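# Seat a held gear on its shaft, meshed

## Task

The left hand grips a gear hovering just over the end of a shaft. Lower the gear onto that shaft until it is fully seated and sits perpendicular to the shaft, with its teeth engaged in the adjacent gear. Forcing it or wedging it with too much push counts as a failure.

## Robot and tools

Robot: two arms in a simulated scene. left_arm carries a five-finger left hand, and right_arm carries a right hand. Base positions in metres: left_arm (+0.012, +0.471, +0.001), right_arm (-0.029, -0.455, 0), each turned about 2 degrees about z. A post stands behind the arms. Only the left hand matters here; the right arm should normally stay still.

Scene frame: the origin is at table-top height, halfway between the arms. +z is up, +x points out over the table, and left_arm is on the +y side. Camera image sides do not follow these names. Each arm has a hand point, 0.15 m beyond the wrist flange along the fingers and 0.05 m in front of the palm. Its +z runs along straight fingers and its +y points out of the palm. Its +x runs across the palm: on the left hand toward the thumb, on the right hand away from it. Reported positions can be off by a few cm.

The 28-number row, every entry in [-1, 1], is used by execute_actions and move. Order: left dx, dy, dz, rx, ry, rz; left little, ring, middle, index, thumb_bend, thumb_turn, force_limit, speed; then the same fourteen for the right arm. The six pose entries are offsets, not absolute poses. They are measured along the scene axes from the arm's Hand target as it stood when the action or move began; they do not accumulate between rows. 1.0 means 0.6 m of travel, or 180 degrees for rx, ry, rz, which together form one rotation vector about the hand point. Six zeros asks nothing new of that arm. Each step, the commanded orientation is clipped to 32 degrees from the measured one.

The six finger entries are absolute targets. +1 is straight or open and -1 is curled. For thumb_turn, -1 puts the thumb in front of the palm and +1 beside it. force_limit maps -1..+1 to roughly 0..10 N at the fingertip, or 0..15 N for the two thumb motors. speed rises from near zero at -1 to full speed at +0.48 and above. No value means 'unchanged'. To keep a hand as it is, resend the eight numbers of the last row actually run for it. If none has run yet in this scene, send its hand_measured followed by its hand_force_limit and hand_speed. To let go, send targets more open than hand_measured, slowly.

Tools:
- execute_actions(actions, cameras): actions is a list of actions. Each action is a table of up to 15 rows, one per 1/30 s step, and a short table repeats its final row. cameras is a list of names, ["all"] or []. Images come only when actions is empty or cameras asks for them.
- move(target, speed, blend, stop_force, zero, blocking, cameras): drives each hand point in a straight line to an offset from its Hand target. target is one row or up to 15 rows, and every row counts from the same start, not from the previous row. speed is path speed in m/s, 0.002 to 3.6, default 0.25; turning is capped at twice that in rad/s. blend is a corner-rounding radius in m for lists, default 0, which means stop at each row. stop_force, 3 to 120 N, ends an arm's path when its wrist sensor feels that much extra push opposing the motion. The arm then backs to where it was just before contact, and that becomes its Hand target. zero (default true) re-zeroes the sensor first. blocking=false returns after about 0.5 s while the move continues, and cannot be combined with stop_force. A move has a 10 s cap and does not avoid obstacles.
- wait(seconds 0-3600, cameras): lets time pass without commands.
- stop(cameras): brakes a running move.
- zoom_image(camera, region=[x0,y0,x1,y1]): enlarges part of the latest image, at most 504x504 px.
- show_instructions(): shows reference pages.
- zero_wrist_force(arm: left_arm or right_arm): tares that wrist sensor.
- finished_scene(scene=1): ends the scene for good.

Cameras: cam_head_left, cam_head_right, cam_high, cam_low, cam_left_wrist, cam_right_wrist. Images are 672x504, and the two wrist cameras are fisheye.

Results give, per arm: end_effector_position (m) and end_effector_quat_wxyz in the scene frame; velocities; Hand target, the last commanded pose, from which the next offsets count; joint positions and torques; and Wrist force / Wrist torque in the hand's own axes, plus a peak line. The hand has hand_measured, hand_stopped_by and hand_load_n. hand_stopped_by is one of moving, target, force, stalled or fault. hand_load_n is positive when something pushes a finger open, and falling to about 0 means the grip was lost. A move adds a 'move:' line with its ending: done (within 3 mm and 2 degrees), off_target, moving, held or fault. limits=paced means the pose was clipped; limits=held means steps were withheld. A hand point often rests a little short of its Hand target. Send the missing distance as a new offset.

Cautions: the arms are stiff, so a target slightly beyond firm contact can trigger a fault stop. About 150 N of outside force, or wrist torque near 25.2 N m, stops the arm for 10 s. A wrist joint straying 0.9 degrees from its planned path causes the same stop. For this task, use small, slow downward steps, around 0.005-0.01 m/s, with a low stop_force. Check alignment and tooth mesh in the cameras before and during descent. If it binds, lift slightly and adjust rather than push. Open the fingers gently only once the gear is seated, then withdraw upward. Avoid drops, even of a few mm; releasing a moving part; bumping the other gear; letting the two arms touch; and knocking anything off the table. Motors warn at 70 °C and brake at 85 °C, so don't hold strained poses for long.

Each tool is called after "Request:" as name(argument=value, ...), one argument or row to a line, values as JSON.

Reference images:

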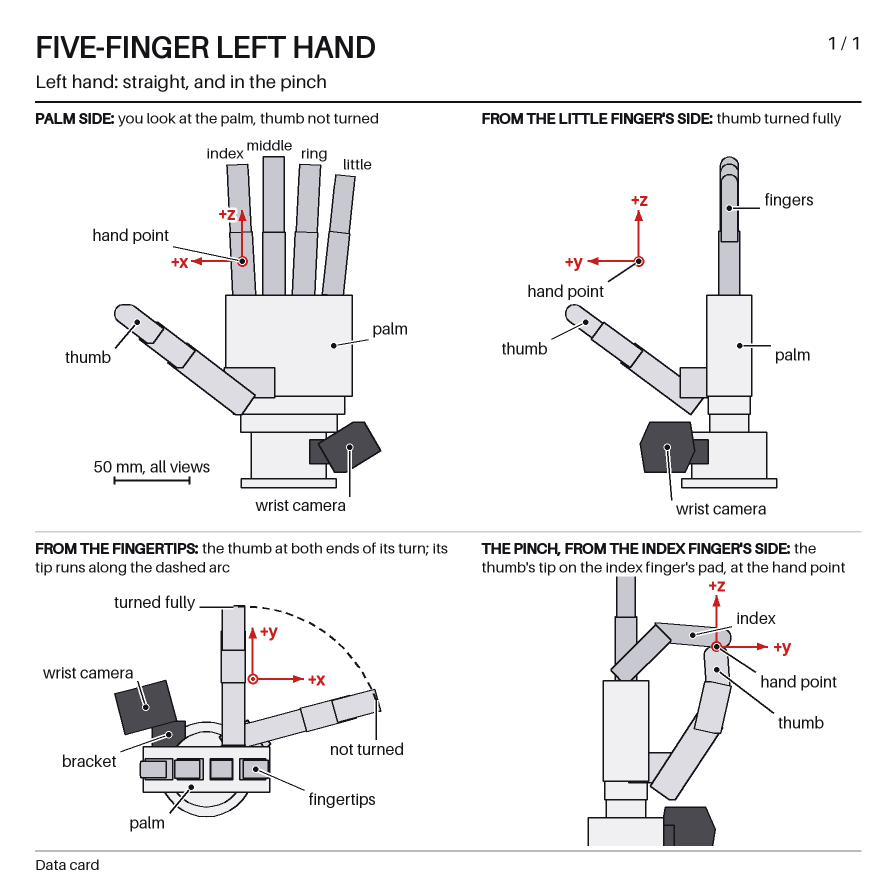

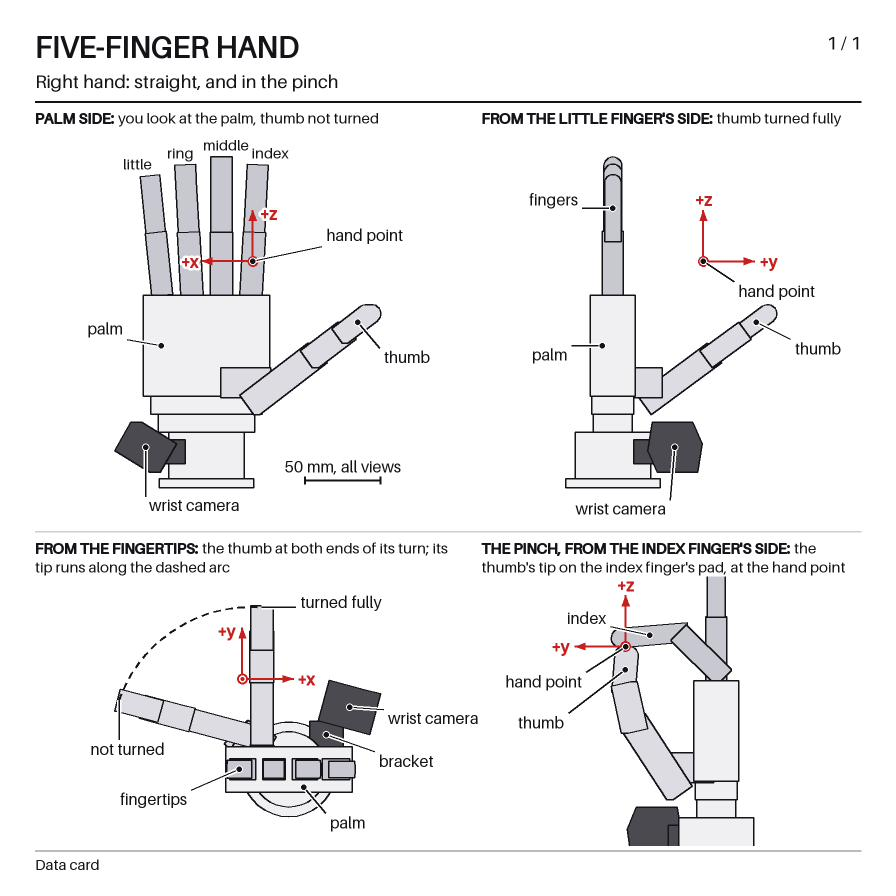

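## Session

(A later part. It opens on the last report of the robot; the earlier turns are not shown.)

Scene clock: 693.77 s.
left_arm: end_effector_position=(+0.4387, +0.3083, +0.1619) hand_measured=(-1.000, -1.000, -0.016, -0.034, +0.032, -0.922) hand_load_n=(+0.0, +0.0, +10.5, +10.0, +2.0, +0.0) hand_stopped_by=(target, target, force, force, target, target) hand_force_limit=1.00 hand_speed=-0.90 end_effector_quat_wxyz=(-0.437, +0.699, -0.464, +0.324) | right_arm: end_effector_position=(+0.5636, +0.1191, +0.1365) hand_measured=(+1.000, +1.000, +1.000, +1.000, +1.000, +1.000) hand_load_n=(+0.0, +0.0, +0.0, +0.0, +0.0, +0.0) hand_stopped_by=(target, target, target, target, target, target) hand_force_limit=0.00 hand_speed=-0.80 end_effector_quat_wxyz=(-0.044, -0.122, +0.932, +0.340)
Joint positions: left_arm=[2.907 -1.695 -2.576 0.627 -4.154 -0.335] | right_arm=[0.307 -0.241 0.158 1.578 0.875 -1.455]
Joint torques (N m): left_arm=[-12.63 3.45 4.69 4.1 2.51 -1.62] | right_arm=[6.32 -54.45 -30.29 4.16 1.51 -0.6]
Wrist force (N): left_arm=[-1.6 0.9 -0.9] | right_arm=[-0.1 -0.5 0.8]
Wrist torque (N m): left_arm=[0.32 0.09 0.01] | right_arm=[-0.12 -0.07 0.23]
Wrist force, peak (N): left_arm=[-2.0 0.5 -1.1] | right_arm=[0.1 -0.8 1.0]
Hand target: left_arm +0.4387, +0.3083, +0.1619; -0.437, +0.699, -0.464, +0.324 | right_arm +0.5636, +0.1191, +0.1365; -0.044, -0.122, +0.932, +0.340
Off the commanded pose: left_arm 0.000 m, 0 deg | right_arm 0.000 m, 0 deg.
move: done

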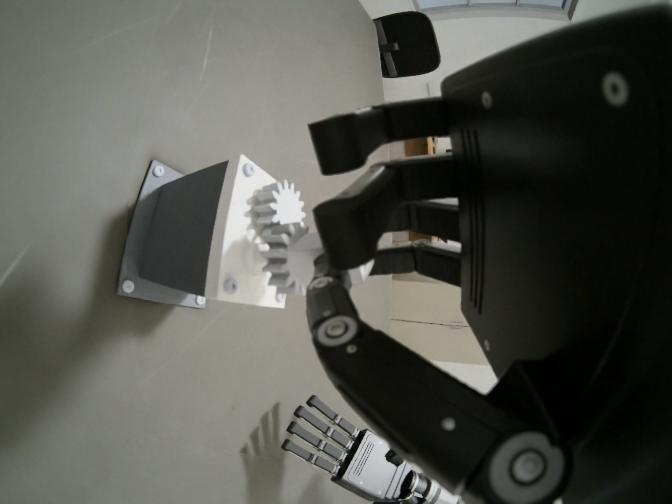

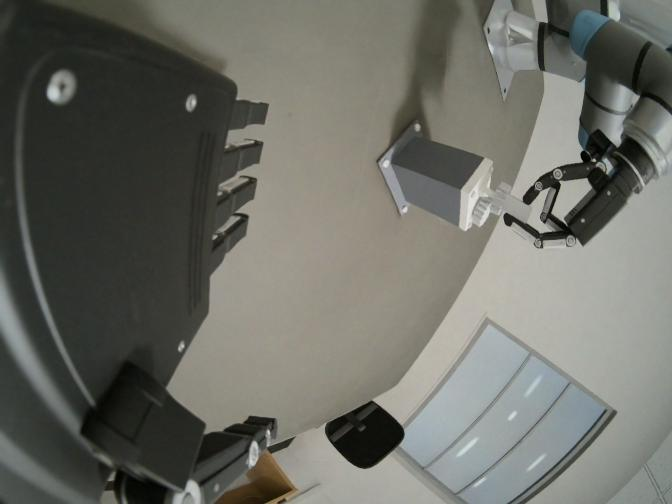

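Request:
move(
  target=[-0.00036,-0.00056,-0.00667,0,0,0,-1,-1,-0.016,-0.034,0.032,-0.922,1.0,-0.9,0,0,0,0,0,0,1,1,1,1,1,1,0,-0.8],
  speed=0.006,
  stop_force=3,
  cameras=["cam_left_wrist","cam_right_wrist"],
)

Request:
zoom_image(
  camera="cam_left_wrist",
  region=[232, 200, 312, 300],
)

Request:
zoom_image(
  camera="cam_right_wrist",
  region=[470, 175, 520, 225],
)

Scene clock: 702.43 s.
left_arm: end_effector_position=(+0.4385, +0.3080, +0.1579) hand_measured=(-1.000, -1.000, -0.016, -0.034, +0.032, -0.922) hand_load_n=(+0.0, +0.5, +10.0, +9.5, +2.5, +0.0) hand_stopped_by=(target, target, force, force, target, target) hand_force_limit=1.00 hand_speed=-0.90 end_effector_quat_wxyz=(-0.437, +0.699, -0.464, +0.324) | right_arm: end_effector_position=(+0.5636, +0.1191, +0.1365) hand_measured=(+1.000, +1.000, +1.000, +1.000, +1.000, +1.000) hand_load_n=(+0.0, +0.0, +0.0, +0.0, -0.5, +0.0) hand_stopped_by=(target, target, target, target, target, target) hand_force_limit=0.00 hand_speed=-0.80 end_effector_quat_wxyz=(-0.044, -0.122, +0.932, +0.340)
Joint positions: left_arm=[2.905 -1.711 -2.579 0.645 -4.153 -0.336] | right_arm=[0.307 -0.241 0.158 1.578 0.875 -1.455]
Joint torques (N m): left_arm=[-11.43 6.71 3.84 4.1 2.65 -1.56] | right_arm=[6.26 -54.16 -30.36 4.31 1.63 -0.89]
Wrist force (N): left_arm=[-1.9 0.5 -1.5] | right_arm=[-0.5 -0.2 0.8]
Wrist torque (N m): left_arm=[0.33 0.10 0.00] | right_arm=[-0.09 -0.01 0.21]
Wrist force, peak (N): left_arm=[-2.2 1.1 -1.3] | right_arm=[-0.4 -0.9 0.8]
Hand target: left_arm +0.4385, +0.3080, +0.1579; -0.437, +0.699, -0.464, +0.324 | right_arm +0.5636, +0.1191, +0.1365; -0.044, -0.122, +0.932, +0.340
Off the commanded pose: left_arm 0.000 m, 0 deg | right_arm 0.000 m, 0 deg.
move: done

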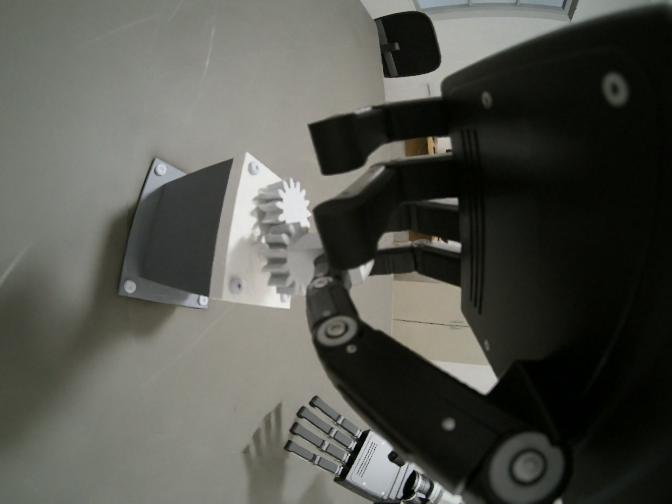

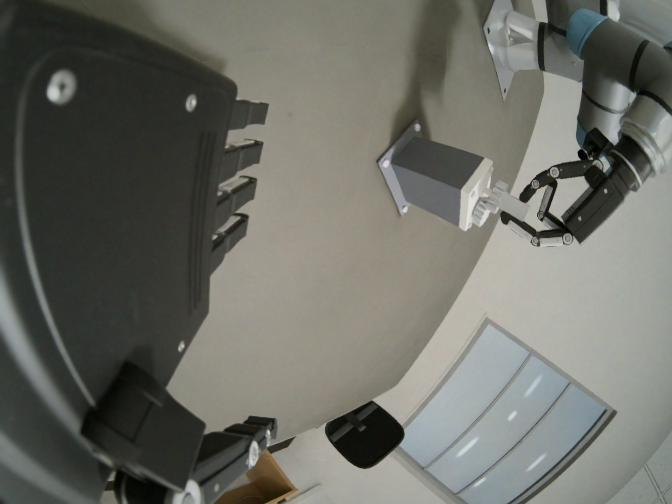

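Scaled by 5.040 from the camera's image (finer frame: 960x720).

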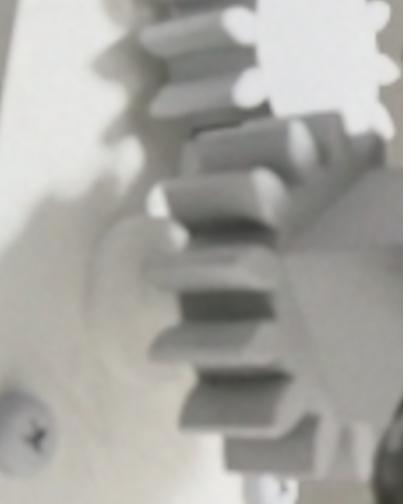

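Scaled by 10.080 from the camera's image (finer frame: 960x720).

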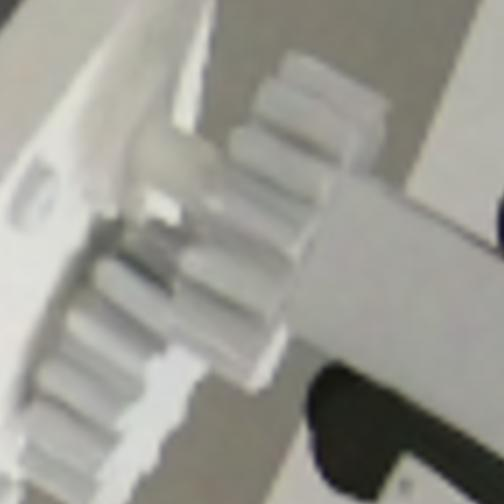

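Request:
move(
  target=[-0.00018,-0.00028,-0.00333,0,0,0,-1,-1,-0.016,-0.034,0.032,-0.922,1.0,-0.9,0,0,0,0,0,0,1,1,1,1,1,1,0,-0.8],
  speed=0.005,
  stop_force=3,
  cameras=["cam_left_wrist","cam_right_wrist","cam_head_left"],
)

Request:
zoom_image(
  camera="cam_left_wrist",
  region=[232, 200, 312, 300],
)

Request:
zoom_image(
  camera="cam_right_wrist",
  region=[470, 175, 520, 225],
)

Scene clock: 711.97 s.
left_arm: end_effector_position=(+0.4384, +0.3079, +0.1573) hand_measured=(-1.000, -1.000, -0.016, -0.034, +0.032, -0.922) hand_load_n=(+0.0, +0.0, +10.0, +10.0, +2.0, -0.5) hand_stopped_by=(target, target, force, force, target, target) hand_force_limit=1.00 hand_speed=-0.90 end_effector_quat_wxyz=(-0.437, +0.699, -0.464, +0.324) | right_arm: end_effector_position=(+0.5636, +0.1191, +0.1365) hand_measured=(+1.000, +1.000, +1.000, +1.000, +1.000, +1.000) hand_load_n=(+0.0, +0.0, +0.0, +0.0, +0.0, +0.0) hand_stopped_by=(target, target, target, target, target, target) hand_force_limit=0.00 hand_speed=-0.80 end_effector_quat_wxyz=(-0.044, -0.122, +0.932, +0.340)
Joint positions: left_arm=[2.905 -1.714 -2.579 0.648 -4.152 -0.336] | right_arm=[0.307 -0.241 0.158 1.578 0.875 -1.455]
Joint torques (N m): left_arm=[3.62 30.64 16.87 0.46 -0.98 0.86] | right_arm=[5.96 -53.89 -29.92 4.3 1.48 -0.82]
Wrist force (N): left_arm=[-1.4 -1.1 -2.5] | right_arm=[-0.2 -0.2 0.7]
Wrist torque (N m): left_arm=[0.34 0.04 0.05] | right_arm=[-0.09 -0.06 0.23]
Wrist force, peak (N): left_arm=[-0.6 -4.3 -3.4] | right_arm=[0.1 -0.3 1.2]
Hand target: left_arm +0.4384, +0.3079, +0.1573; -0.437, +0.699, -0.464, +0.324 (not the last commanded pose) | right_arm +0.5636, +0.1191, +0.1365; -0.044, -0.122, +0.932, +0.340
Off the commanded pose: left_arm 0.001 m, 0 deg | right_arm 0.000 m, 0 deg.
move: contact (left_arm)
Images, in order (width x height): cam_head_left 672x504, cam_left_wrist 672x504, cam_right_wrist 672x504.

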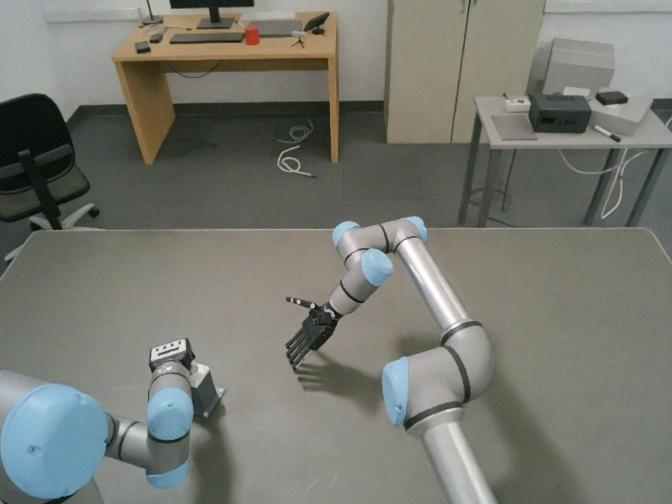

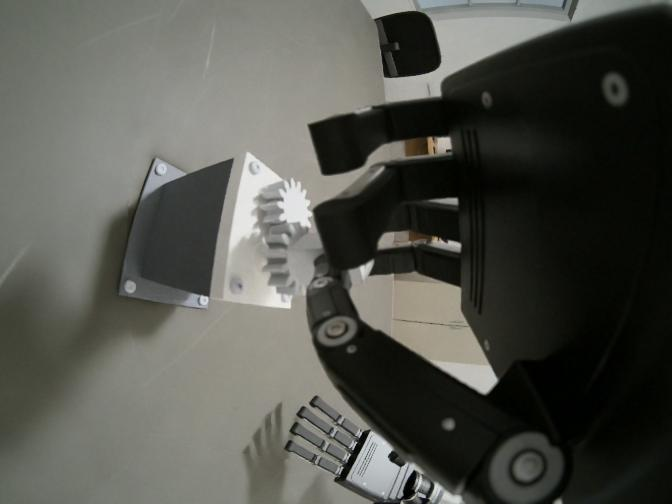

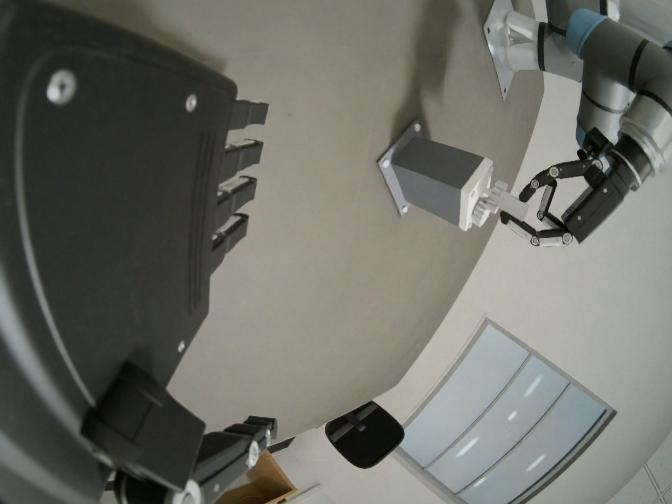

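Scaled by 5.040 from the camera's image (finer frame: 960x720).

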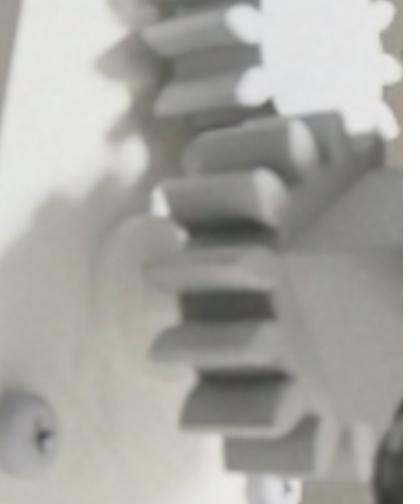

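Scaled by 10.080 from the camera's image (finer frame: 960x720).

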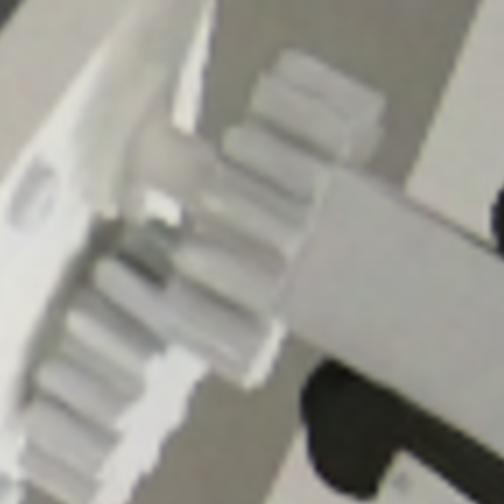

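Request:
zoom_image(
  camera="cam_left_wrist",
  region=[262, 200, 322, 250],
)

Request:
zoom_image(
  camera="cam_left_wrist",
  region=[240, 170, 330, 310],
)

Scaled by 8.400 from the camera's image (finer frame: 960x720).

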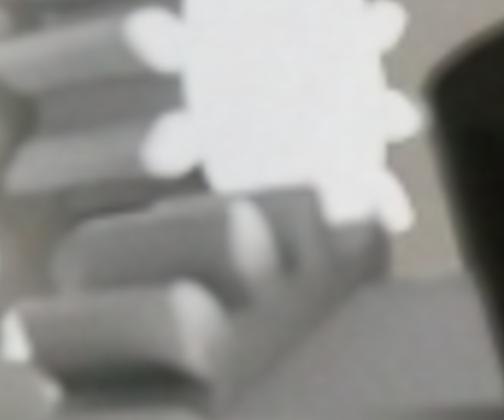

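Scaled by 3.600 from the camera's image (finer frame: 960x720).

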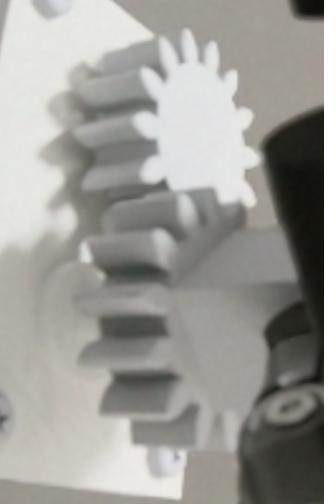

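Request:
move(
  target=[
    [0.00007,0.0001,0.00133,0,0,0,-1,-1,-0.016,-0.034,0.032,-0.922,1.0,-0.9,0,0,0,0,0,0,1,1,1,1,1,1,0,-0.8],
    [0.00167,-0.00017,0.00126,0.0012,0.00187,0.0221,-1,-1,-0.016,-0.034,0.032,-0.922,1.0,-0.9,0,0,0,0,0,0,1,1,1,1,1,1,0,-0.8],
  ],
  speed=0.01,
)

Request:
move(
  target=[-0.00018,-0.00028,-0.00333,0,0,0,-1,-1,-0.016,-0.034,0.032,-0.922,1.0,-0.9,0,0,0,0,0,0,1,1,1,1,1,1,0,-0.8],
  speed=0.005,
  stop_force=3,
)

Scene clock: 784.43 s.
left_arm: end_effector_position=(+0.4394, +0.3078, +0.1581) hand_measured=(-1.000, -1.000, -0.016, -0.034, +0.032, -0.922) hand_load_n=(+0.0, +0.0, +10.0, +10.0, +2.0, +0.0) hand_stopped_by=(target, target, force, force, target, target) hand_force_limit=1.00 hand_speed=-0.90 end_effector_quat_wxyz=(-0.448, +0.715, -0.441, +0.305) | right_arm: end_effector_position=(+0.5636, +0.1191, +0.1365) hand_measured=(+1.000, +1.000, +1.000, +1.000, +1.000, +1.000) hand_load_n=(+0.0, +0.0, +0.0, +0.0, +0.0, +0.0) hand_stopped_by=(target, target, target, target, target, target) hand_force_limit=0.00 hand_speed=-0.80 end_effector_quat_wxyz=(-0.044, -0.122, +0.932, +0.340)
Joint positions: left_arm=[2.86 -1.718 -2.548 0.575 -4.052 -0.405] | right_arm=[0.307 -0.241 0.158 1.578 0.875 -1.455]
Joint torques (N m): left_arm=[-12.51 6.54 17.02 0.78 2.52 -1.66] | right_arm=[5.58 -54.72 -29.66 4.25 1.62 -0.82]
Wrist force (N): left_arm=[-1.5 1.2 -1.2] | right_arm=[-0.3 -0.2 0.8]
Wrist torque (N m): left_arm=[0.37 0.05 0.01] | right_arm=[-0.08 -0.03 0.22]
Wrist force, peak (N): left_arm=[-2.4 2.2 -1.5] | right_arm=[-0.4 -0.5 1.2]
Hand target: left_arm +0.4394, +0.3078, +0.1581; -0.448, +0.715, -0.441, +0.305 | right_arm +0.5636, +0.1191, +0.1365; -0.044, -0.122, +0.932, +0.340
Off the commanded pose: left_arm 0.000 m, 0 deg | right_arm 0.000 m, 0 deg.
move: done

Scene clock: 785.83 s.
left_arm: end_effector_position=(+0.4395, +0.3077, +0.1574) hand_measured=(-1.000, -1.000, -0.016, -0.034, +0.032, -0.922) hand_load_n=(+0.0, +0.0, +10.0, +10.0, +2.0, +0.0) hand_stopped_by=(target, target, force, force, target, target) hand_force_limit=1.00 hand_speed=-0.90 end_effector_quat_wxyz=(-0.448, +0.715, -0.441, +0.305) | right_arm: end_effector_position=(+0.5636, +0.1191, +0.1365) hand_measured=(+1.000, +1.000, +1.000, +1.000, +1.000, +1.000) hand_load_n=(+0.0, +0.0, +0.0, +0.0, +0.0, +0.0) hand_stopped_by=(target, target, target, target, target, target) hand_force_limit=0.00 hand_speed=-0.80 end_effector_quat_wxyz=(-0.044, -0.122, +0.932, +0.340)
Joint positions: left_arm=[2.859 -1.721 -2.549 0.579 -4.052 -0.405] | right_arm=[0.307 -0.241 0.158 1.578 0.875 -1.455]
Joint torques (N m): left_arm=[5.15 29.21 16.69 0.55 -1.06 1.04] | right_arm=[4.97 -55.69 -29.58 4.33 1.67 -0.78]
Wrist force (N): left_arm=[-1.7 -0.4 -2.5] | right_arm=[-0.1 -0.6 0.9]
Wrist torque (N m): left_arm=[0.40 0.06 0.03] | right_arm=[-0.14 -0.07 0.22]
Wrist force, peak (N): left_arm=[-0.7 -4.8 -4.0] | right_arm=[-0.5 -0.7 1.1]
Hand target: left_arm +0.4395, +0.3077, +0.1574; -0.448, +0.715, -0.441, +0.305 (not the last commanded pose) | right_arm +0.5636, +0.1191, +0.1365; -0.044, -0.122, +0.932, +0.340
Off the commanded pose: left_arm 0.001 m, 0 deg | right_arm 0.000 m, 0 deg.
move: contact (left_arm)

Request:
move(
  target=[
    [0.00007,0.0001,0.00133,0,0,0,-1,-1,-0.016,-0.034,0.032,-0.922,1.0,-0.9,0,0,0,0,0,0,1,1,1,1,1,1,0,-0.8],
    [0.00167,-0.00006,0.00126,0.0012,0.00187,0.0221,-1,-1,-0.016,-0.034,0.032,-0.922,1.0,-0.9,0,0,0,0,0,0,1,1,1,1,1,1,0,-0.8],
  ],
  speed=0.01,
)

Request:
move(
  target=[-0.00018,-0.00028,-0.00333,0,0,0,-1,-1,-0.016,-0.034,0.032,-0.922,1.0,-0.9,0,0,0,0,0,0,1,1,1,1,1,1,0,-0.8],
  speed=0.005,
  stop_force=3,
  cameras=["cam_left_wrist","cam_right_wrist"],
)

Request:
zoom_image(
  camera="cam_left_wrist",
  region=[230, 180, 320, 310],
)

Request:
zoom_image(
  camera="cam_right_wrist",
  region=[460, 165, 530, 235],
)

Scene clock: 799.67 s.
left_arm: end_effector_position=(+0.4405, +0.3077, +0.1581) hand_measured=(-1.000, -1.000, -0.016, -0.034, +0.032, -0.922) hand_load_n=(+0.0, +0.0, +10.5, +10.0, +2.0, +0.0) hand_stopped_by=(target, target, force, force, target, target) hand_force_limit=1.00 hand_speed=-0.90 end_effector_quat_wxyz=(-0.458, +0.730, -0.418, +0.287) | right_arm: end_effector_position=(+0.5636, +0.1191, +0.1365) hand_measured=(+1.000, +1.000, +1.000, +1.000, +1.000, +1.000) hand_load_n=(+0.0, +0.0, +0.0, +0.0, +0.0, +0.0) hand_stopped_by=(target, target, target, target, target, target) hand_force_limit=0.00 hand_speed=-0.80 end_effector_quat_wxyz=(-0.044, -0.122, +0.932, +0.340)
Joint positions: left_arm=[2.82 -1.723 -2.518 0.494 -3.96 -0.481] | right_arm=[0.307 -0.241 0.158 1.578 0.875 -1.455]
Joint torques (N m): left_arm=[-11.12 6.53 17.82 0.66 2.59 -1.37] | right_arm=[4.96 -54.24 -29.68 4.23 1.51 -0.68]
Wrist force (N): left_arm=[-1.6 1.0 -0.8] | right_arm=[0.0 -0.7 0.8]
Wrist torque (N m): left_arm=[0.32 0.05 0.02] | right_arm=[-0.14 -0.07 0.23]
Wrist force, peak (N): left_arm=[-2.1 3.1 -1.3] | right_arm=[-0.4 -0.3 1.4]
Hand target: left_arm +0.4405, +0.3077, +0.1581; -0.458, +0.730, -0.418, +0.287 | right_arm +0.5636, +0.1191, +0.1365; -0.044, -0.122, +0.932, +0.340
Off the commanded pose: left_arm 0.000 m, 0 deg | right_arm 0.000 m, 0 deg.
move: done

Scene clock: 801.07 s.
left_arm: end_effector_position=(+0.4405, +0.3076, +0.1574) hand_measured=(-1.000, -1.000, -0.016, -0.034, +0.032, -0.922) hand_load_n=(+0.0, +0.0, +10.0, +10.0, +2.0, +0.0) hand_stopped_by=(target, target, force, force, target, target) hand_force_limit=1.00 hand_speed=-0.90 end_effector_quat_wxyz=(-0.458, +0.730, -0.418, +0.287) | right_arm: end_effector_position=(+0.5636, +0.1191, +0.1365) hand_measured=(+1.000, +1.000, +1.000, +1.000, +1.000, +1.000) hand_load_n=(+0.0, +0.0, +0.0, +0.0, +0.0, +0.0) hand_stopped_by=(target, target, target, target, target, target) hand_force_limit=0.00 hand_speed=-0.80 end_effector_quat_wxyz=(-0.044, -0.122, +0.932, +0.340)
Joint positions: left_arm=[2.82 -1.726 -2.518 0.497 -3.959 -0.482] | right_arm=[0.307 -0.241 0.158 1.578 0.875 -1.455]
Joint torques (N m): left_arm=[4.52 31.61 17.77 1.08 -1.07 1.07] | right_arm=[4.38 -54.53 -29.58 4.45 1.56 -0.61]
Wrist force (N): left_arm=[-1.8 0.2 -2.2] | right_arm=[0.0 -0.2 0.7]
Wrist torque (N m): left_arm=[0.40 0.04 0.03] | right_arm=[-0.07 -0.07 0.24]
Wrist force, peak (N): left_arm=[-0.7 -4.5 -3.7] | right_arm=[-0.1 -0.4 1.2]
Hand target: left_arm +0.4405, +0.3076, +0.1574; -0.458, +0.730, -0.418, +0.287 (not the last commanded pose) | right_arm +0.5636, +0.1191, +0.1365; -0.044, -0.122, +0.932, +0.340
Off the commanded pose: left_arm 0.001 m, 0 deg | right_arm 0.000 m, 0 deg.
move: contact (left_arm)

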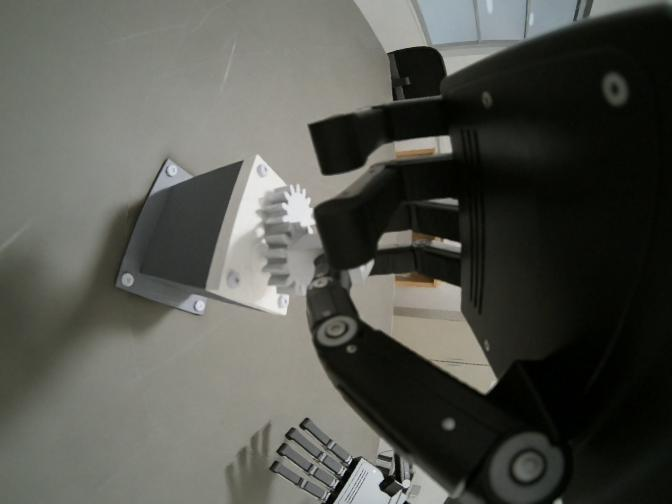

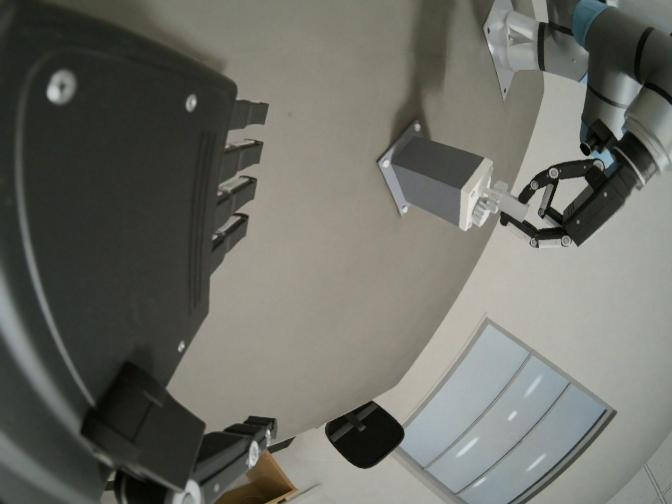

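Scaled by 3.877 from the camera's image (finer frame: 960x720).

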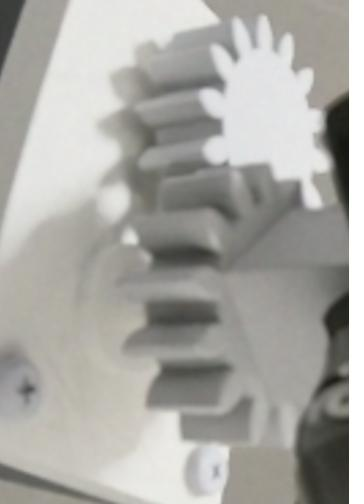

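Scaled by 7.200 from the camera's image (finer frame: 960x720).

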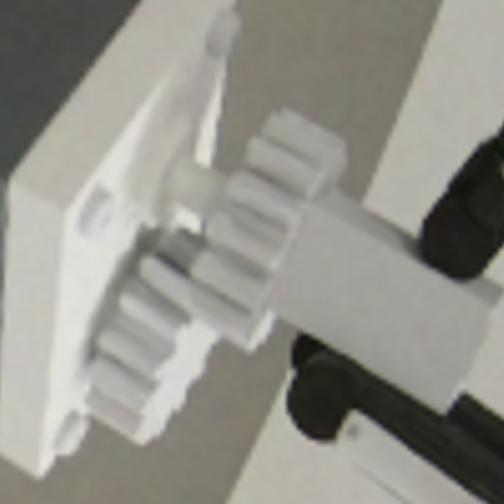

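Request:
zoom_image(
  camera="cam_left_wrist",
  region=[255, 180, 320, 245],
)

Request:
zoom_image(
  camera="cam_left_wrist",
  region=[250, 230, 315, 295],
)

Scaled by 7.754 from the camera's image (finer frame: 960x720).

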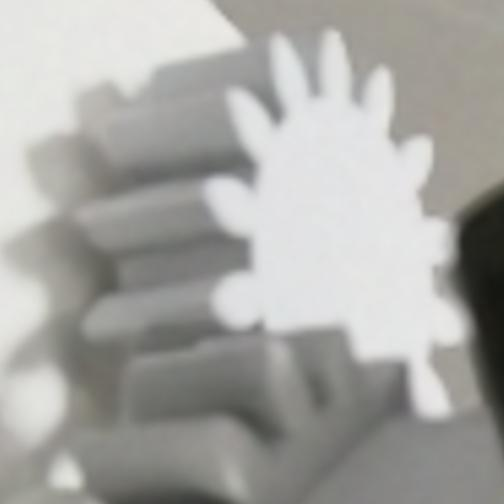

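Scaled by 7.754 from the camera's image (finer frame: 960x720).

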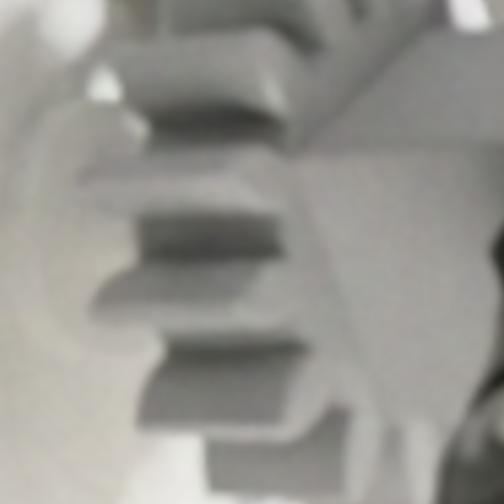

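Request:
move(
  target=[-0.00083,-0.00002,-0.00033,-0.0006,-0.00093,-0.01106,-1,-1,-0.016,-0.034,0.032,-0.922,1.0,-0.9,0,0,0,0,0,0,1,1,1,1,1,1,0,-0.8],
  speed=0.02,
)

Scene clock: 846.07 s.
left_arm: end_effector_position=(+0.4400, +0.3076, +0.1572) hand_measured=(-1.000, -1.000, -0.016, -0.034, +0.032, -0.922) hand_load_n=(+0.0, +0.0, +10.0, +10.0, +1.5, +0.0) hand_stopped_by=(target, target, force, force, target, target) hand_force_limit=1.00 hand_speed=-0.90 end_effector_quat_wxyz=(-0.453, +0.723, -0.430, +0.296) | right_arm: end_effector_position=(+0.5636, +0.1191, +0.1365) hand_measured=(+1.000, +1.000, +1.000, +1.000, +1.000, +1.000) hand_load_n=(+0.0, +0.0, +0.0, +0.0, +0.0, +0.0) hand_stopped_by=(target, target, target, target, target, target) hand_force_limit=0.00 hand_speed=-0.80 end_effector_quat_wxyz=(-0.044, -0.122, +0.932, +0.340)
Joint positions: left_arm=[2.838 -1.725 -2.533 0.54 -4.004 -0.443] | right_arm=[0.307 -0.241 0.158 1.578 0.875 -1.455]
Joint torques (N m): left_arm=[9.2 29.19 0.36 2.76 -2.2 1.53] | right_arm=[4.33 -55.6 -29.88 4.45 1.52 -0.86]
Wrist force (N): left_arm=[-0.8 -4.9 -4.3] | right_arm=[0.0 -0.4 1.1]
Wrist torque (N m): left_arm=[0.14 -0.09 0.00] | right_arm=[-0.13 -0.09 0.24]
Wrist force, peak (N): left_arm=[-0.7 -5.3 -4.4] | right_arm=[-0.1 -0.5 1.3]
Hand target: left_arm +0.4400, +0.3076, +0.1572; -0.453, +0.723, -0.430, +0.296 | right_arm +0.5636, +0.1191, +0.1365; -0.044, -0.122, +0.932, +0.340
Off the commanded pose: left_arm 0.000 m, 0 deg | right_arm 0.000 m, 0 deg.
move: done

Request:
move(
  target=[-0.00082,0.00002,0.00017,-0.0006,-0.00093,-0.01106,-1,-1,-0.016,-0.034,0.032,-0.922,1.0,-0.9,0,0,0,0,0,0,1,1,1,1,1,1,0,-0.8],
  speed=0.02,
)

Request:
move(
  target=[-0.00082,0.00005,0,-0.0006,-0.00093,-0.01106,-1,-1,-0.016,-0.034,0.032,-0.922,1.0,-0.9,0,0,0,0,0,0,1,1,1,1,1,1,0,-0.8],
  speed=0.02,
)

Request:
move(
  target=[-0.00082,0.00008,0,-0.0006,-0.00093,-0.01106,-1,-1,-0.016,-0.034,0.032,-0.922,1.0,-0.9,0,0,0,0,0,0,1,1,1,1,1,1,0,-0.8],
  speed=0.02,
)

Scene clock: 852.60 s.
left_arm: end_effector_position=(+0.4395, +0.3076, +0.1573) hand_measured=(-1.000, -1.000, -0.016, -0.034, +0.032, -0.922) hand_load_n=(+0.0, +0.0, +10.5, +10.0, +1.5, +0.0) hand_stopped_by=(target, target, force, force, target, target) hand_force_limit=1.00 hand_speed=-0.90 end_effector_quat_wxyz=(-0.448, +0.715, -0.441, +0.305) | right_arm: end_effector_position=(+0.5636, +0.1191, +0.1365) hand_measured=(+1.000, +1.000, +1.000, +1.000, +1.000, +1.000) hand_load_n=(+0.5, +0.0, +0.0, +0.0, +0.0, +0.0) hand_stopped_by=(target, target, target, target, target, target) hand_force_limit=0.00 hand_speed=-0.80 end_effector_quat_wxyz=(-0.044, -0.122, +0.932, +0.340)
Joint positions: left_arm=[2.859 -1.721 -2.548 0.579 -4.051 -0.405] | right_arm=[0.307 -0.241 0.158 1.578 0.875 -1.455]
Joint torques (N m): left_arm=[9.67 30.5 3.3 3.46 -2.44 1.4] | right_arm=[4.6 -54.37 -30.07 4.13 1.36 -0.56]
Wrist force (N): left_arm=[-2.3 -1.2 -3.1] | right_arm=[-0.2 -0.4 0.8]
Wrist torque (N m): left_arm=[0.39 0.07 -0.10] | right_arm=[-0.11 -0.06 0.22]
Wrist force, peak (N): left_arm=[-0.9 -5.6 -4.6] | right_arm=[-0.3 -0.4 1.5]
Hand target: left_arm +0.4395, +0.3076, +0.1573; -0.448, +0.715, -0.441, +0.305 | right_arm +0.5636, +0.1191, +0.1365; -0.044, -0.122, +0.932, +0.340
Off the commanded pose: left_arm 0.000 m, 0 deg | right_arm 0.000 m, 0 deg.
move: done

Scene clock: 853.87 s.
left_arm: end_effector_position=(+0.4390, +0.3076, +0.1573) hand_measured=(-1.000, -1.000, -0.016, -0.034, +0.032, -0.922) hand_load_n=(+0.0, +0.0, +10.0, +10.0, +2.0, +0.0) hand_stopped_by=(target, target, force, force, target, target) hand_force_limit=1.00 hand_speed=-0.90 end_effector_quat_wxyz=(-0.442, +0.707, -0.453, +0.315) | right_arm: end_effector_position=(+0.5636, +0.1191, +0.1365) hand_measured=(+1.000, +1.000, +1.000, +1.000, +1.000, +1.000) hand_load_n=(+0.0, +0.0, +0.0, +0.0, +0.0, +0.0) hand_stopped_by=(target, target, target, target, target, target) hand_force_limit=0.00 hand_speed=-0.80 end_effector_quat_wxyz=(-0.044, -0.122, +0.932, +0.340)
Joint positions: left_arm=[2.881 -1.718 -2.563 0.615 -4.1 -0.37] | right_arm=[0.307 -0.241 0.158 1.578 0.875 -1.455]
Joint torques (N m): left_arm=[10.41 28.8 1.99 3.84 -2.17 1.41] | right_arm=[4.45 -54.99 -28.14 4.35 1.58 -0.51]
Wrist force (N): left_arm=[-2.7 -1.3 -3.1] | right_arm=[-0.2 -0.4 1.1]
Wrist torque (N m): left_arm=[0.37 0.09 -0.09] | right_arm=[-0.14 -0.05 0.22]
Wrist force, peak (N): left_arm=[-2.7 -1.5 -3.4] | right_arm=[-0.3 -0.6 1.1]
Hand target: left_arm +0.4390, +0.3076, +0.1573; -0.442, +0.707, -0.453, +0.315 | right_arm +0.5636, +0.1191, +0.1365; -0.044, -0.122, +0.932, +0.340
Off the commanded pose: left_arm 0.000 m, 0 deg | right_arm 0.000 m, 0 deg.
move: done

Scene clock: 855.13 s.
left_arm: end_effector_position=(+0.4385, +0.3077, +0.1573) hand_measured=(-1.000, -1.000, -0.016, -0.034, +0.032, -0.922) hand_load_n=(+0.0, +0.0, +10.5, +10.0, +1.5, +0.0) hand_stopped_by=(target, target, force, force, target, target) hand_force_limit=1.00 hand_speed=-0.90 end_effector_quat_wxyz=(-0.437, +0.699, -0.464, +0.324) | right_arm: end_effector_position=(+0.5636, +0.1191, +0.1365) hand_measured=(+1.000, +1.000, +1.000, +1.000, +1.000, +1.000) hand_load_n=(+0.0, +0.0, +0.0, +0.0, +0.0, +0.0) hand_stopped_by=(target, target, target, target, target, target) hand_force_limit=0.00 hand_speed=-0.80 end_effector_quat_wxyz=(-0.044, -0.122, +0.932, +0.340)
Joint positions: left_arm=[2.904 -1.714 -2.579 0.648 -4.152 -0.337] | right_arm=[0.307 -0.241 0.158 1.578 0.875 -1.455]
Joint torques (N m): left_arm=[10.74 29.85 3.11 3.61 -2.53 1.17] | right_arm=[4.89 -53.79 -27.66 4.35 1.67 -0.31]
Wrist force (N): left_arm=[-3.2 0.2 -2.4] | right_arm=[-0.3 -0.3 0.9]
Wrist torque (N m): left_arm=[0.45 0.10 -0.12] | right_arm=[-0.09 -0.05 0.23]
Wrist force, peak (N): left_arm=[-3.3 -1.0 -3.1] | right_arm=[-0.1 -0.5 1.2]
Hand target: left_arm +0.4385, +0.3077, +0.1573; -0.437, +0.699, -0.464, +0.324 | right_arm +0.5636, +0.1191, +0.1365; -0.044, -0.122, +0.932, +0.340
Off the commanded pose: left_arm 0.000 m, 0 deg | right_arm 0.000 m, 0 deg.
move: done

Request:
move(
  target=[-0.00082,0.00011,0,-0.0006,-0.00093,-0.01106,-1,-1,-0.016,-0.034,0.032,-0.922,1.0,-0.9,0,0,0,0,0,0,1,1,1,1,1,1,0,-0.8],
  speed=0.02,
)

Request:
move(
  target=[-0.00018,-0.00028,-0.00333,0,0,0,-1,-1,-0.016,-0.034,0.032,-0.922,1.0,-0.9,0,0,0,0,0,0,1,1,1,1,1,1,0,-0.8],
  speed=0.005,
  stop_force=3,
)

Scene clock: 862.40 s.
left_arm: end_effector_position=(+0.4380, +0.3078, +0.1573) hand_measured=(-1.000, -1.000, -0.016, -0.034, +0.032, -0.922) hand_load_n=(+0.0, +0.0, +10.0, +9.5, +1.5, +0.0) hand_stopped_by=(target, target, force, force, target, target) hand_force_limit=1.00 hand_speed=-0.90 end_effector_quat_wxyz=(-0.431, +0.691, -0.475, +0.333) | right_arm: end_effector_position=(+0.5636, +0.1191, +0.1365) hand_measured=(+1.000, +1.000, +1.000, +1.000, +1.000, +1.000) hand_load_n=(+0.0, +0.0, +0.0, +0.0, +0.0, +0.0) hand_stopped_by=(target, target, target, target, target, target) hand_force_limit=0.00 hand_speed=-0.80 end_effector_quat_wxyz=(-0.044, -0.122, +0.932, +0.340)
Joint positions: left_arm=[2.93 -1.71 -2.593 0.678 -4.205 -0.305] | right_arm=[0.307 -0.241 0.158 1.578 0.875 -1.455]
Joint torques (N m): left_arm=[8.85 28.56 3.57 4.04 -2.47 1.22] | right_arm=[2.92 -53.93 -29.77 4.35 1.23 -0.32]
Wrist force (N): left_arm=[-3.7 -0.1 -2.1] | right_arm=[-0.1 -0.2 0.9]
Wrist torque (N m): left_arm=[0.40 0.12 -0.10] | right_arm=[-0.07 -0.07 0.24]
Wrist force, peak (N): left_arm=[-3.8 -0.6 -2.9] | right_arm=[-0.4 -0.5 1.4]
Hand target: left_arm +0.4380, +0.3078, +0.1573; -0.431, +0.691, -0.475, +0.333 | right_arm +0.5636, +0.1191, +0.1365; -0.044, -0.122, +0.932, +0.340
Off the commanded pose: left_arm 0.000 m, 0 deg | right_arm 0.000 m, 0 deg.
move: done

Scene clock: 863.60 s.
left_arm: end_effector_position=(+0.4380, +0.3078, +0.1573) hand_measured=(-1.000, -1.000, -0.016, -0.034, +0.032, -0.922) hand_load_n=(+0.0, +0.0, +10.5, +9.5, +2.0, +0.0) hand_stopped_by=(target, target, force, force, target, target) hand_force_limit=1.00 hand_speed=-0.90 end_effector_quat_wxyz=(-0.431, +0.691, -0.475, +0.333) | right_arm: end_effector_position=(+0.5636, +0.1191, +0.1365) hand_measured=(+1.000, +1.000, +1.000, +1.000, +1.000, +1.000) hand_load_n=(+0.5, +0.0, +0.0, +0.0, +0.0, +0.0) hand_stopped_by=(target, target, target, target, target, target) hand_force_limit=0.00 hand_speed=-0.80 end_effector_quat_wxyz=(-0.044, -0.122, +0.932, +0.340)
Joint positions: left_arm=[2.93 -1.711 -2.594 0.679 -4.205 -0.305] | right_arm=[0.307 -0.241 0.158 1.578 0.875 -1.455]
Joint torques (N m): left_arm=[4.91 28.76 14.79 0.55 -1.78 0.82] | right_arm=[3.89 -55.01 -29.76 4.27 1.35 -0.3]
Wrist force (N): left_arm=[-3.3 -0.1 -1.9] | right_arm=[0.0 -0.2 0.6]
Wrist torque (N m): left_arm=[0.43 0.10 -0.10] | right_arm=[-0.06 -0.08 0.24]
Wrist force, peak (N): left_arm=[-2.1 -5.7 -4.1] | right_arm=[-0.4 -0.5 1.3]
Hand target: left_arm +0.4380, +0.3078, +0.1573; -0.431, +0.691, -0.475, +0.333 (not the last commanded pose) | right_arm +0.5636, +0.1191, +0.1365; -0.044, -0.122, +0.932, +0.340
Off the commanded pose: left_arm 0.002 m, 0 deg | right_arm 0.000 m, 0 deg.
move: contact (left_arm)

Request:
move(
  target=[
    [0.00004,0.00007,0.00083,0,0,0,-1,-1,-0.016,-0.034,0.032,-0.922,1.0,-0.9,0,0,0,0,0,0,1,1,1,1,1,1,0,-0.8],
    [-0.00076,0.0002,0.00083,-0.0006,-0.00093,-0.01106,-1,-1,-0.016,-0.034,0.032,-0.922,1.0,-0.9,0,0,0,0,0,0,1,1,1,1,1,1,0,-0.8],
  ],
  speed=0.02,
  blend=0.0003,
)

Request:
move(
  target=[-0.00018,-0.00028,-0.00333,0,0,0,-1,-1,-0.016,-0.034,0.032,-0.922,1.0,-0.9,0,0,0,0,0,0,1,1,1,1,1,1,0,-0.8],
  speed=0.005,
  stop_force=3,
)

Request:
move(
  target=[
    [0.00004,0.00007,0.00083,0,0,0,-1,-1,-0.016,-0.034,0.032,-0.922,1.0,-0.9,0,0,0,0,0,0,1,1,1,1,1,1,0,-0.8],
    [-0.00076,0.00024,0.00083,-0.0006,-0.00093,-0.01106,-1,-1,-0.016,-0.034,0.032,-0.922,1.0,-0.9,0,0,0,0,0,0,1,1,1,1,1,1,0,-0.8],
  ],
  speed=0.02,
  blend=0.0003,
)

Request:
move(
  target=[-0.00018,-0.00028,-0.00333,0,0,0,-1,-1,-0.016,-0.034,0.032,-0.922,1.0,-0.9,0,0,0,0,0,0,1,1,1,1,1,1,0,-0.8],
  speed=0.005,
  stop_force=3,
)

Scene clock: 881.87 s.
left_arm: end_effector_position=(+0.4376, +0.3079, +0.1578) hand_measured=(-1.000, -1.000, -0.016, -0.034, +0.032, -0.922) hand_load_n=(+0.0, +0.5, +10.5, +10.0, +2.5, +0.0) hand_stopped_by=(target, target, force, force, target, target) hand_force_limit=1.00 hand_speed=-0.90 end_effector_quat_wxyz=(-0.425, +0.683, -0.486, +0.342) | right_arm: end_effector_position=(+0.5636, +0.1191, +0.1365) hand_measured=(+1.000, +1.000, +1.000, +1.000, +1.000, +1.000) hand_load_n=(+0.0, +0.0, +0.0, +0.0, +0.0, +0.0) hand_stopped_by=(target, target, target, target, target, target) hand_force_limit=0.00 hand_speed=-0.80 end_effector_quat_wxyz=(-0.044, -0.122, +0.932, +0.340)
Joint positions: left_arm=[2.956 -1.704 -2.608 0.704 -4.26 -0.274] | right_arm=[0.307 -0.241 0.158 1.578 0.875 -1.455]
Joint torques (N m): left_arm=[9.93 30.85 3.77 4.72 -2.45 1.35] | right_arm=[3.55 -55.56 -27.13 4.65 1.5 -0.37]
Wrist force (N): left_arm=[-3.2 2.3 -1.7] | right_arm=[-0.1 -0.1 1.1]
Wrist torque (N m): left_arm=[0.49 0.08 -0.16] | right_arm=[-0.09 -0.08 0.24]
Wrist force, peak (N): left_arm=[-3.3 3.3 -0.7] | right_arm=[0.2 -0.3 1.6]
Hand target: left_arm +0.4376, +0.3079, +0.1578; -0.425, +0.683, -0.486, +0.342 | right_arm +0.5636, +0.1191, +0.1365; -0.044, -0.122, +0.932, +0.340
Off the commanded pose: left_arm 0.000 m, 0 deg | right_arm 0.000 m, 0 deg.
move: done

Scene clock: 883.27 s.
left_arm: end_effector_position=(+0.4376, +0.3079, +0.1573) hand_measured=(-1.000, -1.000, -0.016, -0.034, +0.032, -0.922) hand_load_n=(+0.0, +0.0, +10.0, +10.0, +2.5, +0.0) hand_stopped_by=(target, target, force, force, target, target) hand_force_limit=1.00 hand_speed=-0.90 end_effector_quat_wxyz=(-0.426, +0.683, -0.486, +0.342) | right_arm: end_effector_position=(+0.5636, +0.1191, +0.1365) hand_measured=(+1.000, +1.000, +1.000, +1.000, +1.000, +1.000) hand_load_n=(+0.0, +0.0, +0.0, +0.0, +0.0, +0.0) hand_stopped_by=(target, target, target, target, target, target) hand_force_limit=0.00 hand_speed=-0.80 end_effector_quat_wxyz=(-0.044, -0.122, +0.932, +0.340)
Joint positions: left_arm=[2.957 -1.706 -2.608 0.707 -4.26 -0.274] | right_arm=[0.307 -0.241 0.158 1.578 0.875 -1.455]
Joint torques (N m): left_arm=[-5.08 29.79 14.98 0.76 0.33 -0.25] | right_arm=[3.61 -54.76 -28.72 4.51 1.55 -0.25]
Wrist force (N): left_arm=[-2.4 1.1 -0.9] | right_arm=[-0.4 -0.4 0.9]
Wrist torque (N m): left_arm=[0.43 0.06 -0.12] | right_arm=[-0.10 -0.04 0.22]
Wrist force, peak (N): left_arm=[-1.2 -4.8 -3.3] | right_arm=[0.2 -0.4 1.5]
Hand target: left_arm +0.4376, +0.3079, +0.1573; -0.426, +0.683, -0.486, +0.342 (not the last commanded pose) | right_arm +0.5636, +0.1191, +0.1365; -0.044, -0.122, +0.932, +0.340
Off the commanded pose: left_arm 0.002 m, 0 deg | right_arm 0.000 m, 0 deg.
move: contact (left_arm)

Scene clock: 884.57 s.
left_arm: end_effector_position=(+0.4371, +0.3080, +0.1578) hand_measured=(-1.000, -1.000, -0.016, -0.034, +0.032, -0.922) hand_load_n=(+0.0, +0.5, +10.0, +10.0, +2.5, +0.0) hand_stopped_by=(target, target, force, force, target, target) hand_force_limit=1.00 hand_speed=-0.90 end_effector_quat_wxyz=(-0.420, +0.674, -0.497, +0.351) | right_arm: end_effector_position=(+0.5636, +0.1191, +0.1365) hand_measured=(+1.000, +1.000, +1.000, +1.000, +1.000, +1.000) hand_load_n=(+0.0, +0.0, +0.0, +0.0, +0.0, +0.0) hand_stopped_by=(target, target, target, target, target, target) hand_force_limit=0.00 hand_speed=-0.80 end_effector_quat_wxyz=(-0.044, -0.122, +0.932, +0.340)
Joint positions: left_arm=[2.985 -1.7 -2.623 0.73 -4.317 -0.245] | right_arm=[0.307 -0.241 0.158 1.578 0.875 -1.455]
Joint torques (N m): left_arm=[8.27 28.54 3.14 4.55 -2.6 1.11] | right_arm=[2.89 -55.62 -28.14 4.41 1.41 -0.46]
Wrist force (N): left_arm=[-3.6 3.2 -0.8] | right_arm=[0.1 -0.2 1.0]
Wrist torque (N m): left_arm=[0.47 0.13 -0.16] | right_arm=[-0.08 -0.10 0.25]
Wrist force, peak (N): left_arm=[-3.7 3.4 -0.7] | right_arm=[-0.3 -0.6 1.1]
Hand target: left_arm +0.4371, +0.3080, +0.1578; -0.420, +0.674, -0.497, +0.351 | right_arm +0.5636, +0.1191, +0.1365; -0.044, -0.122, +0.932, +0.340
Off the commanded pose: left_arm 0.000 m, 0 deg | right_arm 0.000 m, 0 deg.
move: done

Scene clock: 885.87 s.
left_arm: end_effector_position=(+0.4371, +0.3080, +0.1577) hand_measured=(-1.000, -1.000, -0.016, -0.034, +0.032, -0.922) hand_load_n=(+0.0, -0.5, +10.5, +10.0, +2.5, +0.0) hand_stopped_by=(target, target, force, force, target, target) hand_force_limit=1.00 hand_speed=-0.90 end_effector_quat_wxyz=(-0.420, +0.674, -0.497, +0.351) | right_arm: end_effector_position=(+0.5636, +0.1191, +0.1365) hand_measured=(+1.000, +1.000, +1.000, +1.000, +1.000, +1.000) hand_load_n=(+0.0, +0.0, +0.0, +0.0, +0.0, +0.0) hand_stopped_by=(target, target, target, target, target, target) hand_force_limit=0.00 hand_speed=-0.80 end_effector_quat_wxyz=(-0.044, -0.122, +0.932, +0.340)
Joint positions: left_arm=[2.985 -1.7 -2.623 0.731 -4.318 -0.245] | right_arm=[0.307 -0.241 0.158 1.578 0.875 -1.455]
Joint torques (N m): left_arm=[3.38 29.85 17.23 0.98 -1.65 0.7] | right_arm=[4.08 -55.09 -30.02 4.25 1.46 -0.32]
Wrist force (N): left_arm=[-2.9 3.1 -0.6] | right_arm=[0.0 -0.3 0.9]
Wrist torque (N m): left_arm=[0.49 0.09 -0.16] | right_arm=[-0.10 -0.09 0.25]
Wrist force, peak (N): left_arm=[-3.7 3.2 -0.5] | right_arm=[-0.6 -0.4 1.3]
Hand target: left_arm +0.4371, +0.3080, +0.1578; -0.420, +0.674, -0.497, +0.351 (not the last commanded pose) | right_arm +0.5636, +0.1191, +0.1365; -0.044, -0.122, +0.932, +0.340
Off the commanded pose: left_arm 0.002 m, 0 deg | right_arm 0.000 m, 0 deg.
move: contact (left_arm)


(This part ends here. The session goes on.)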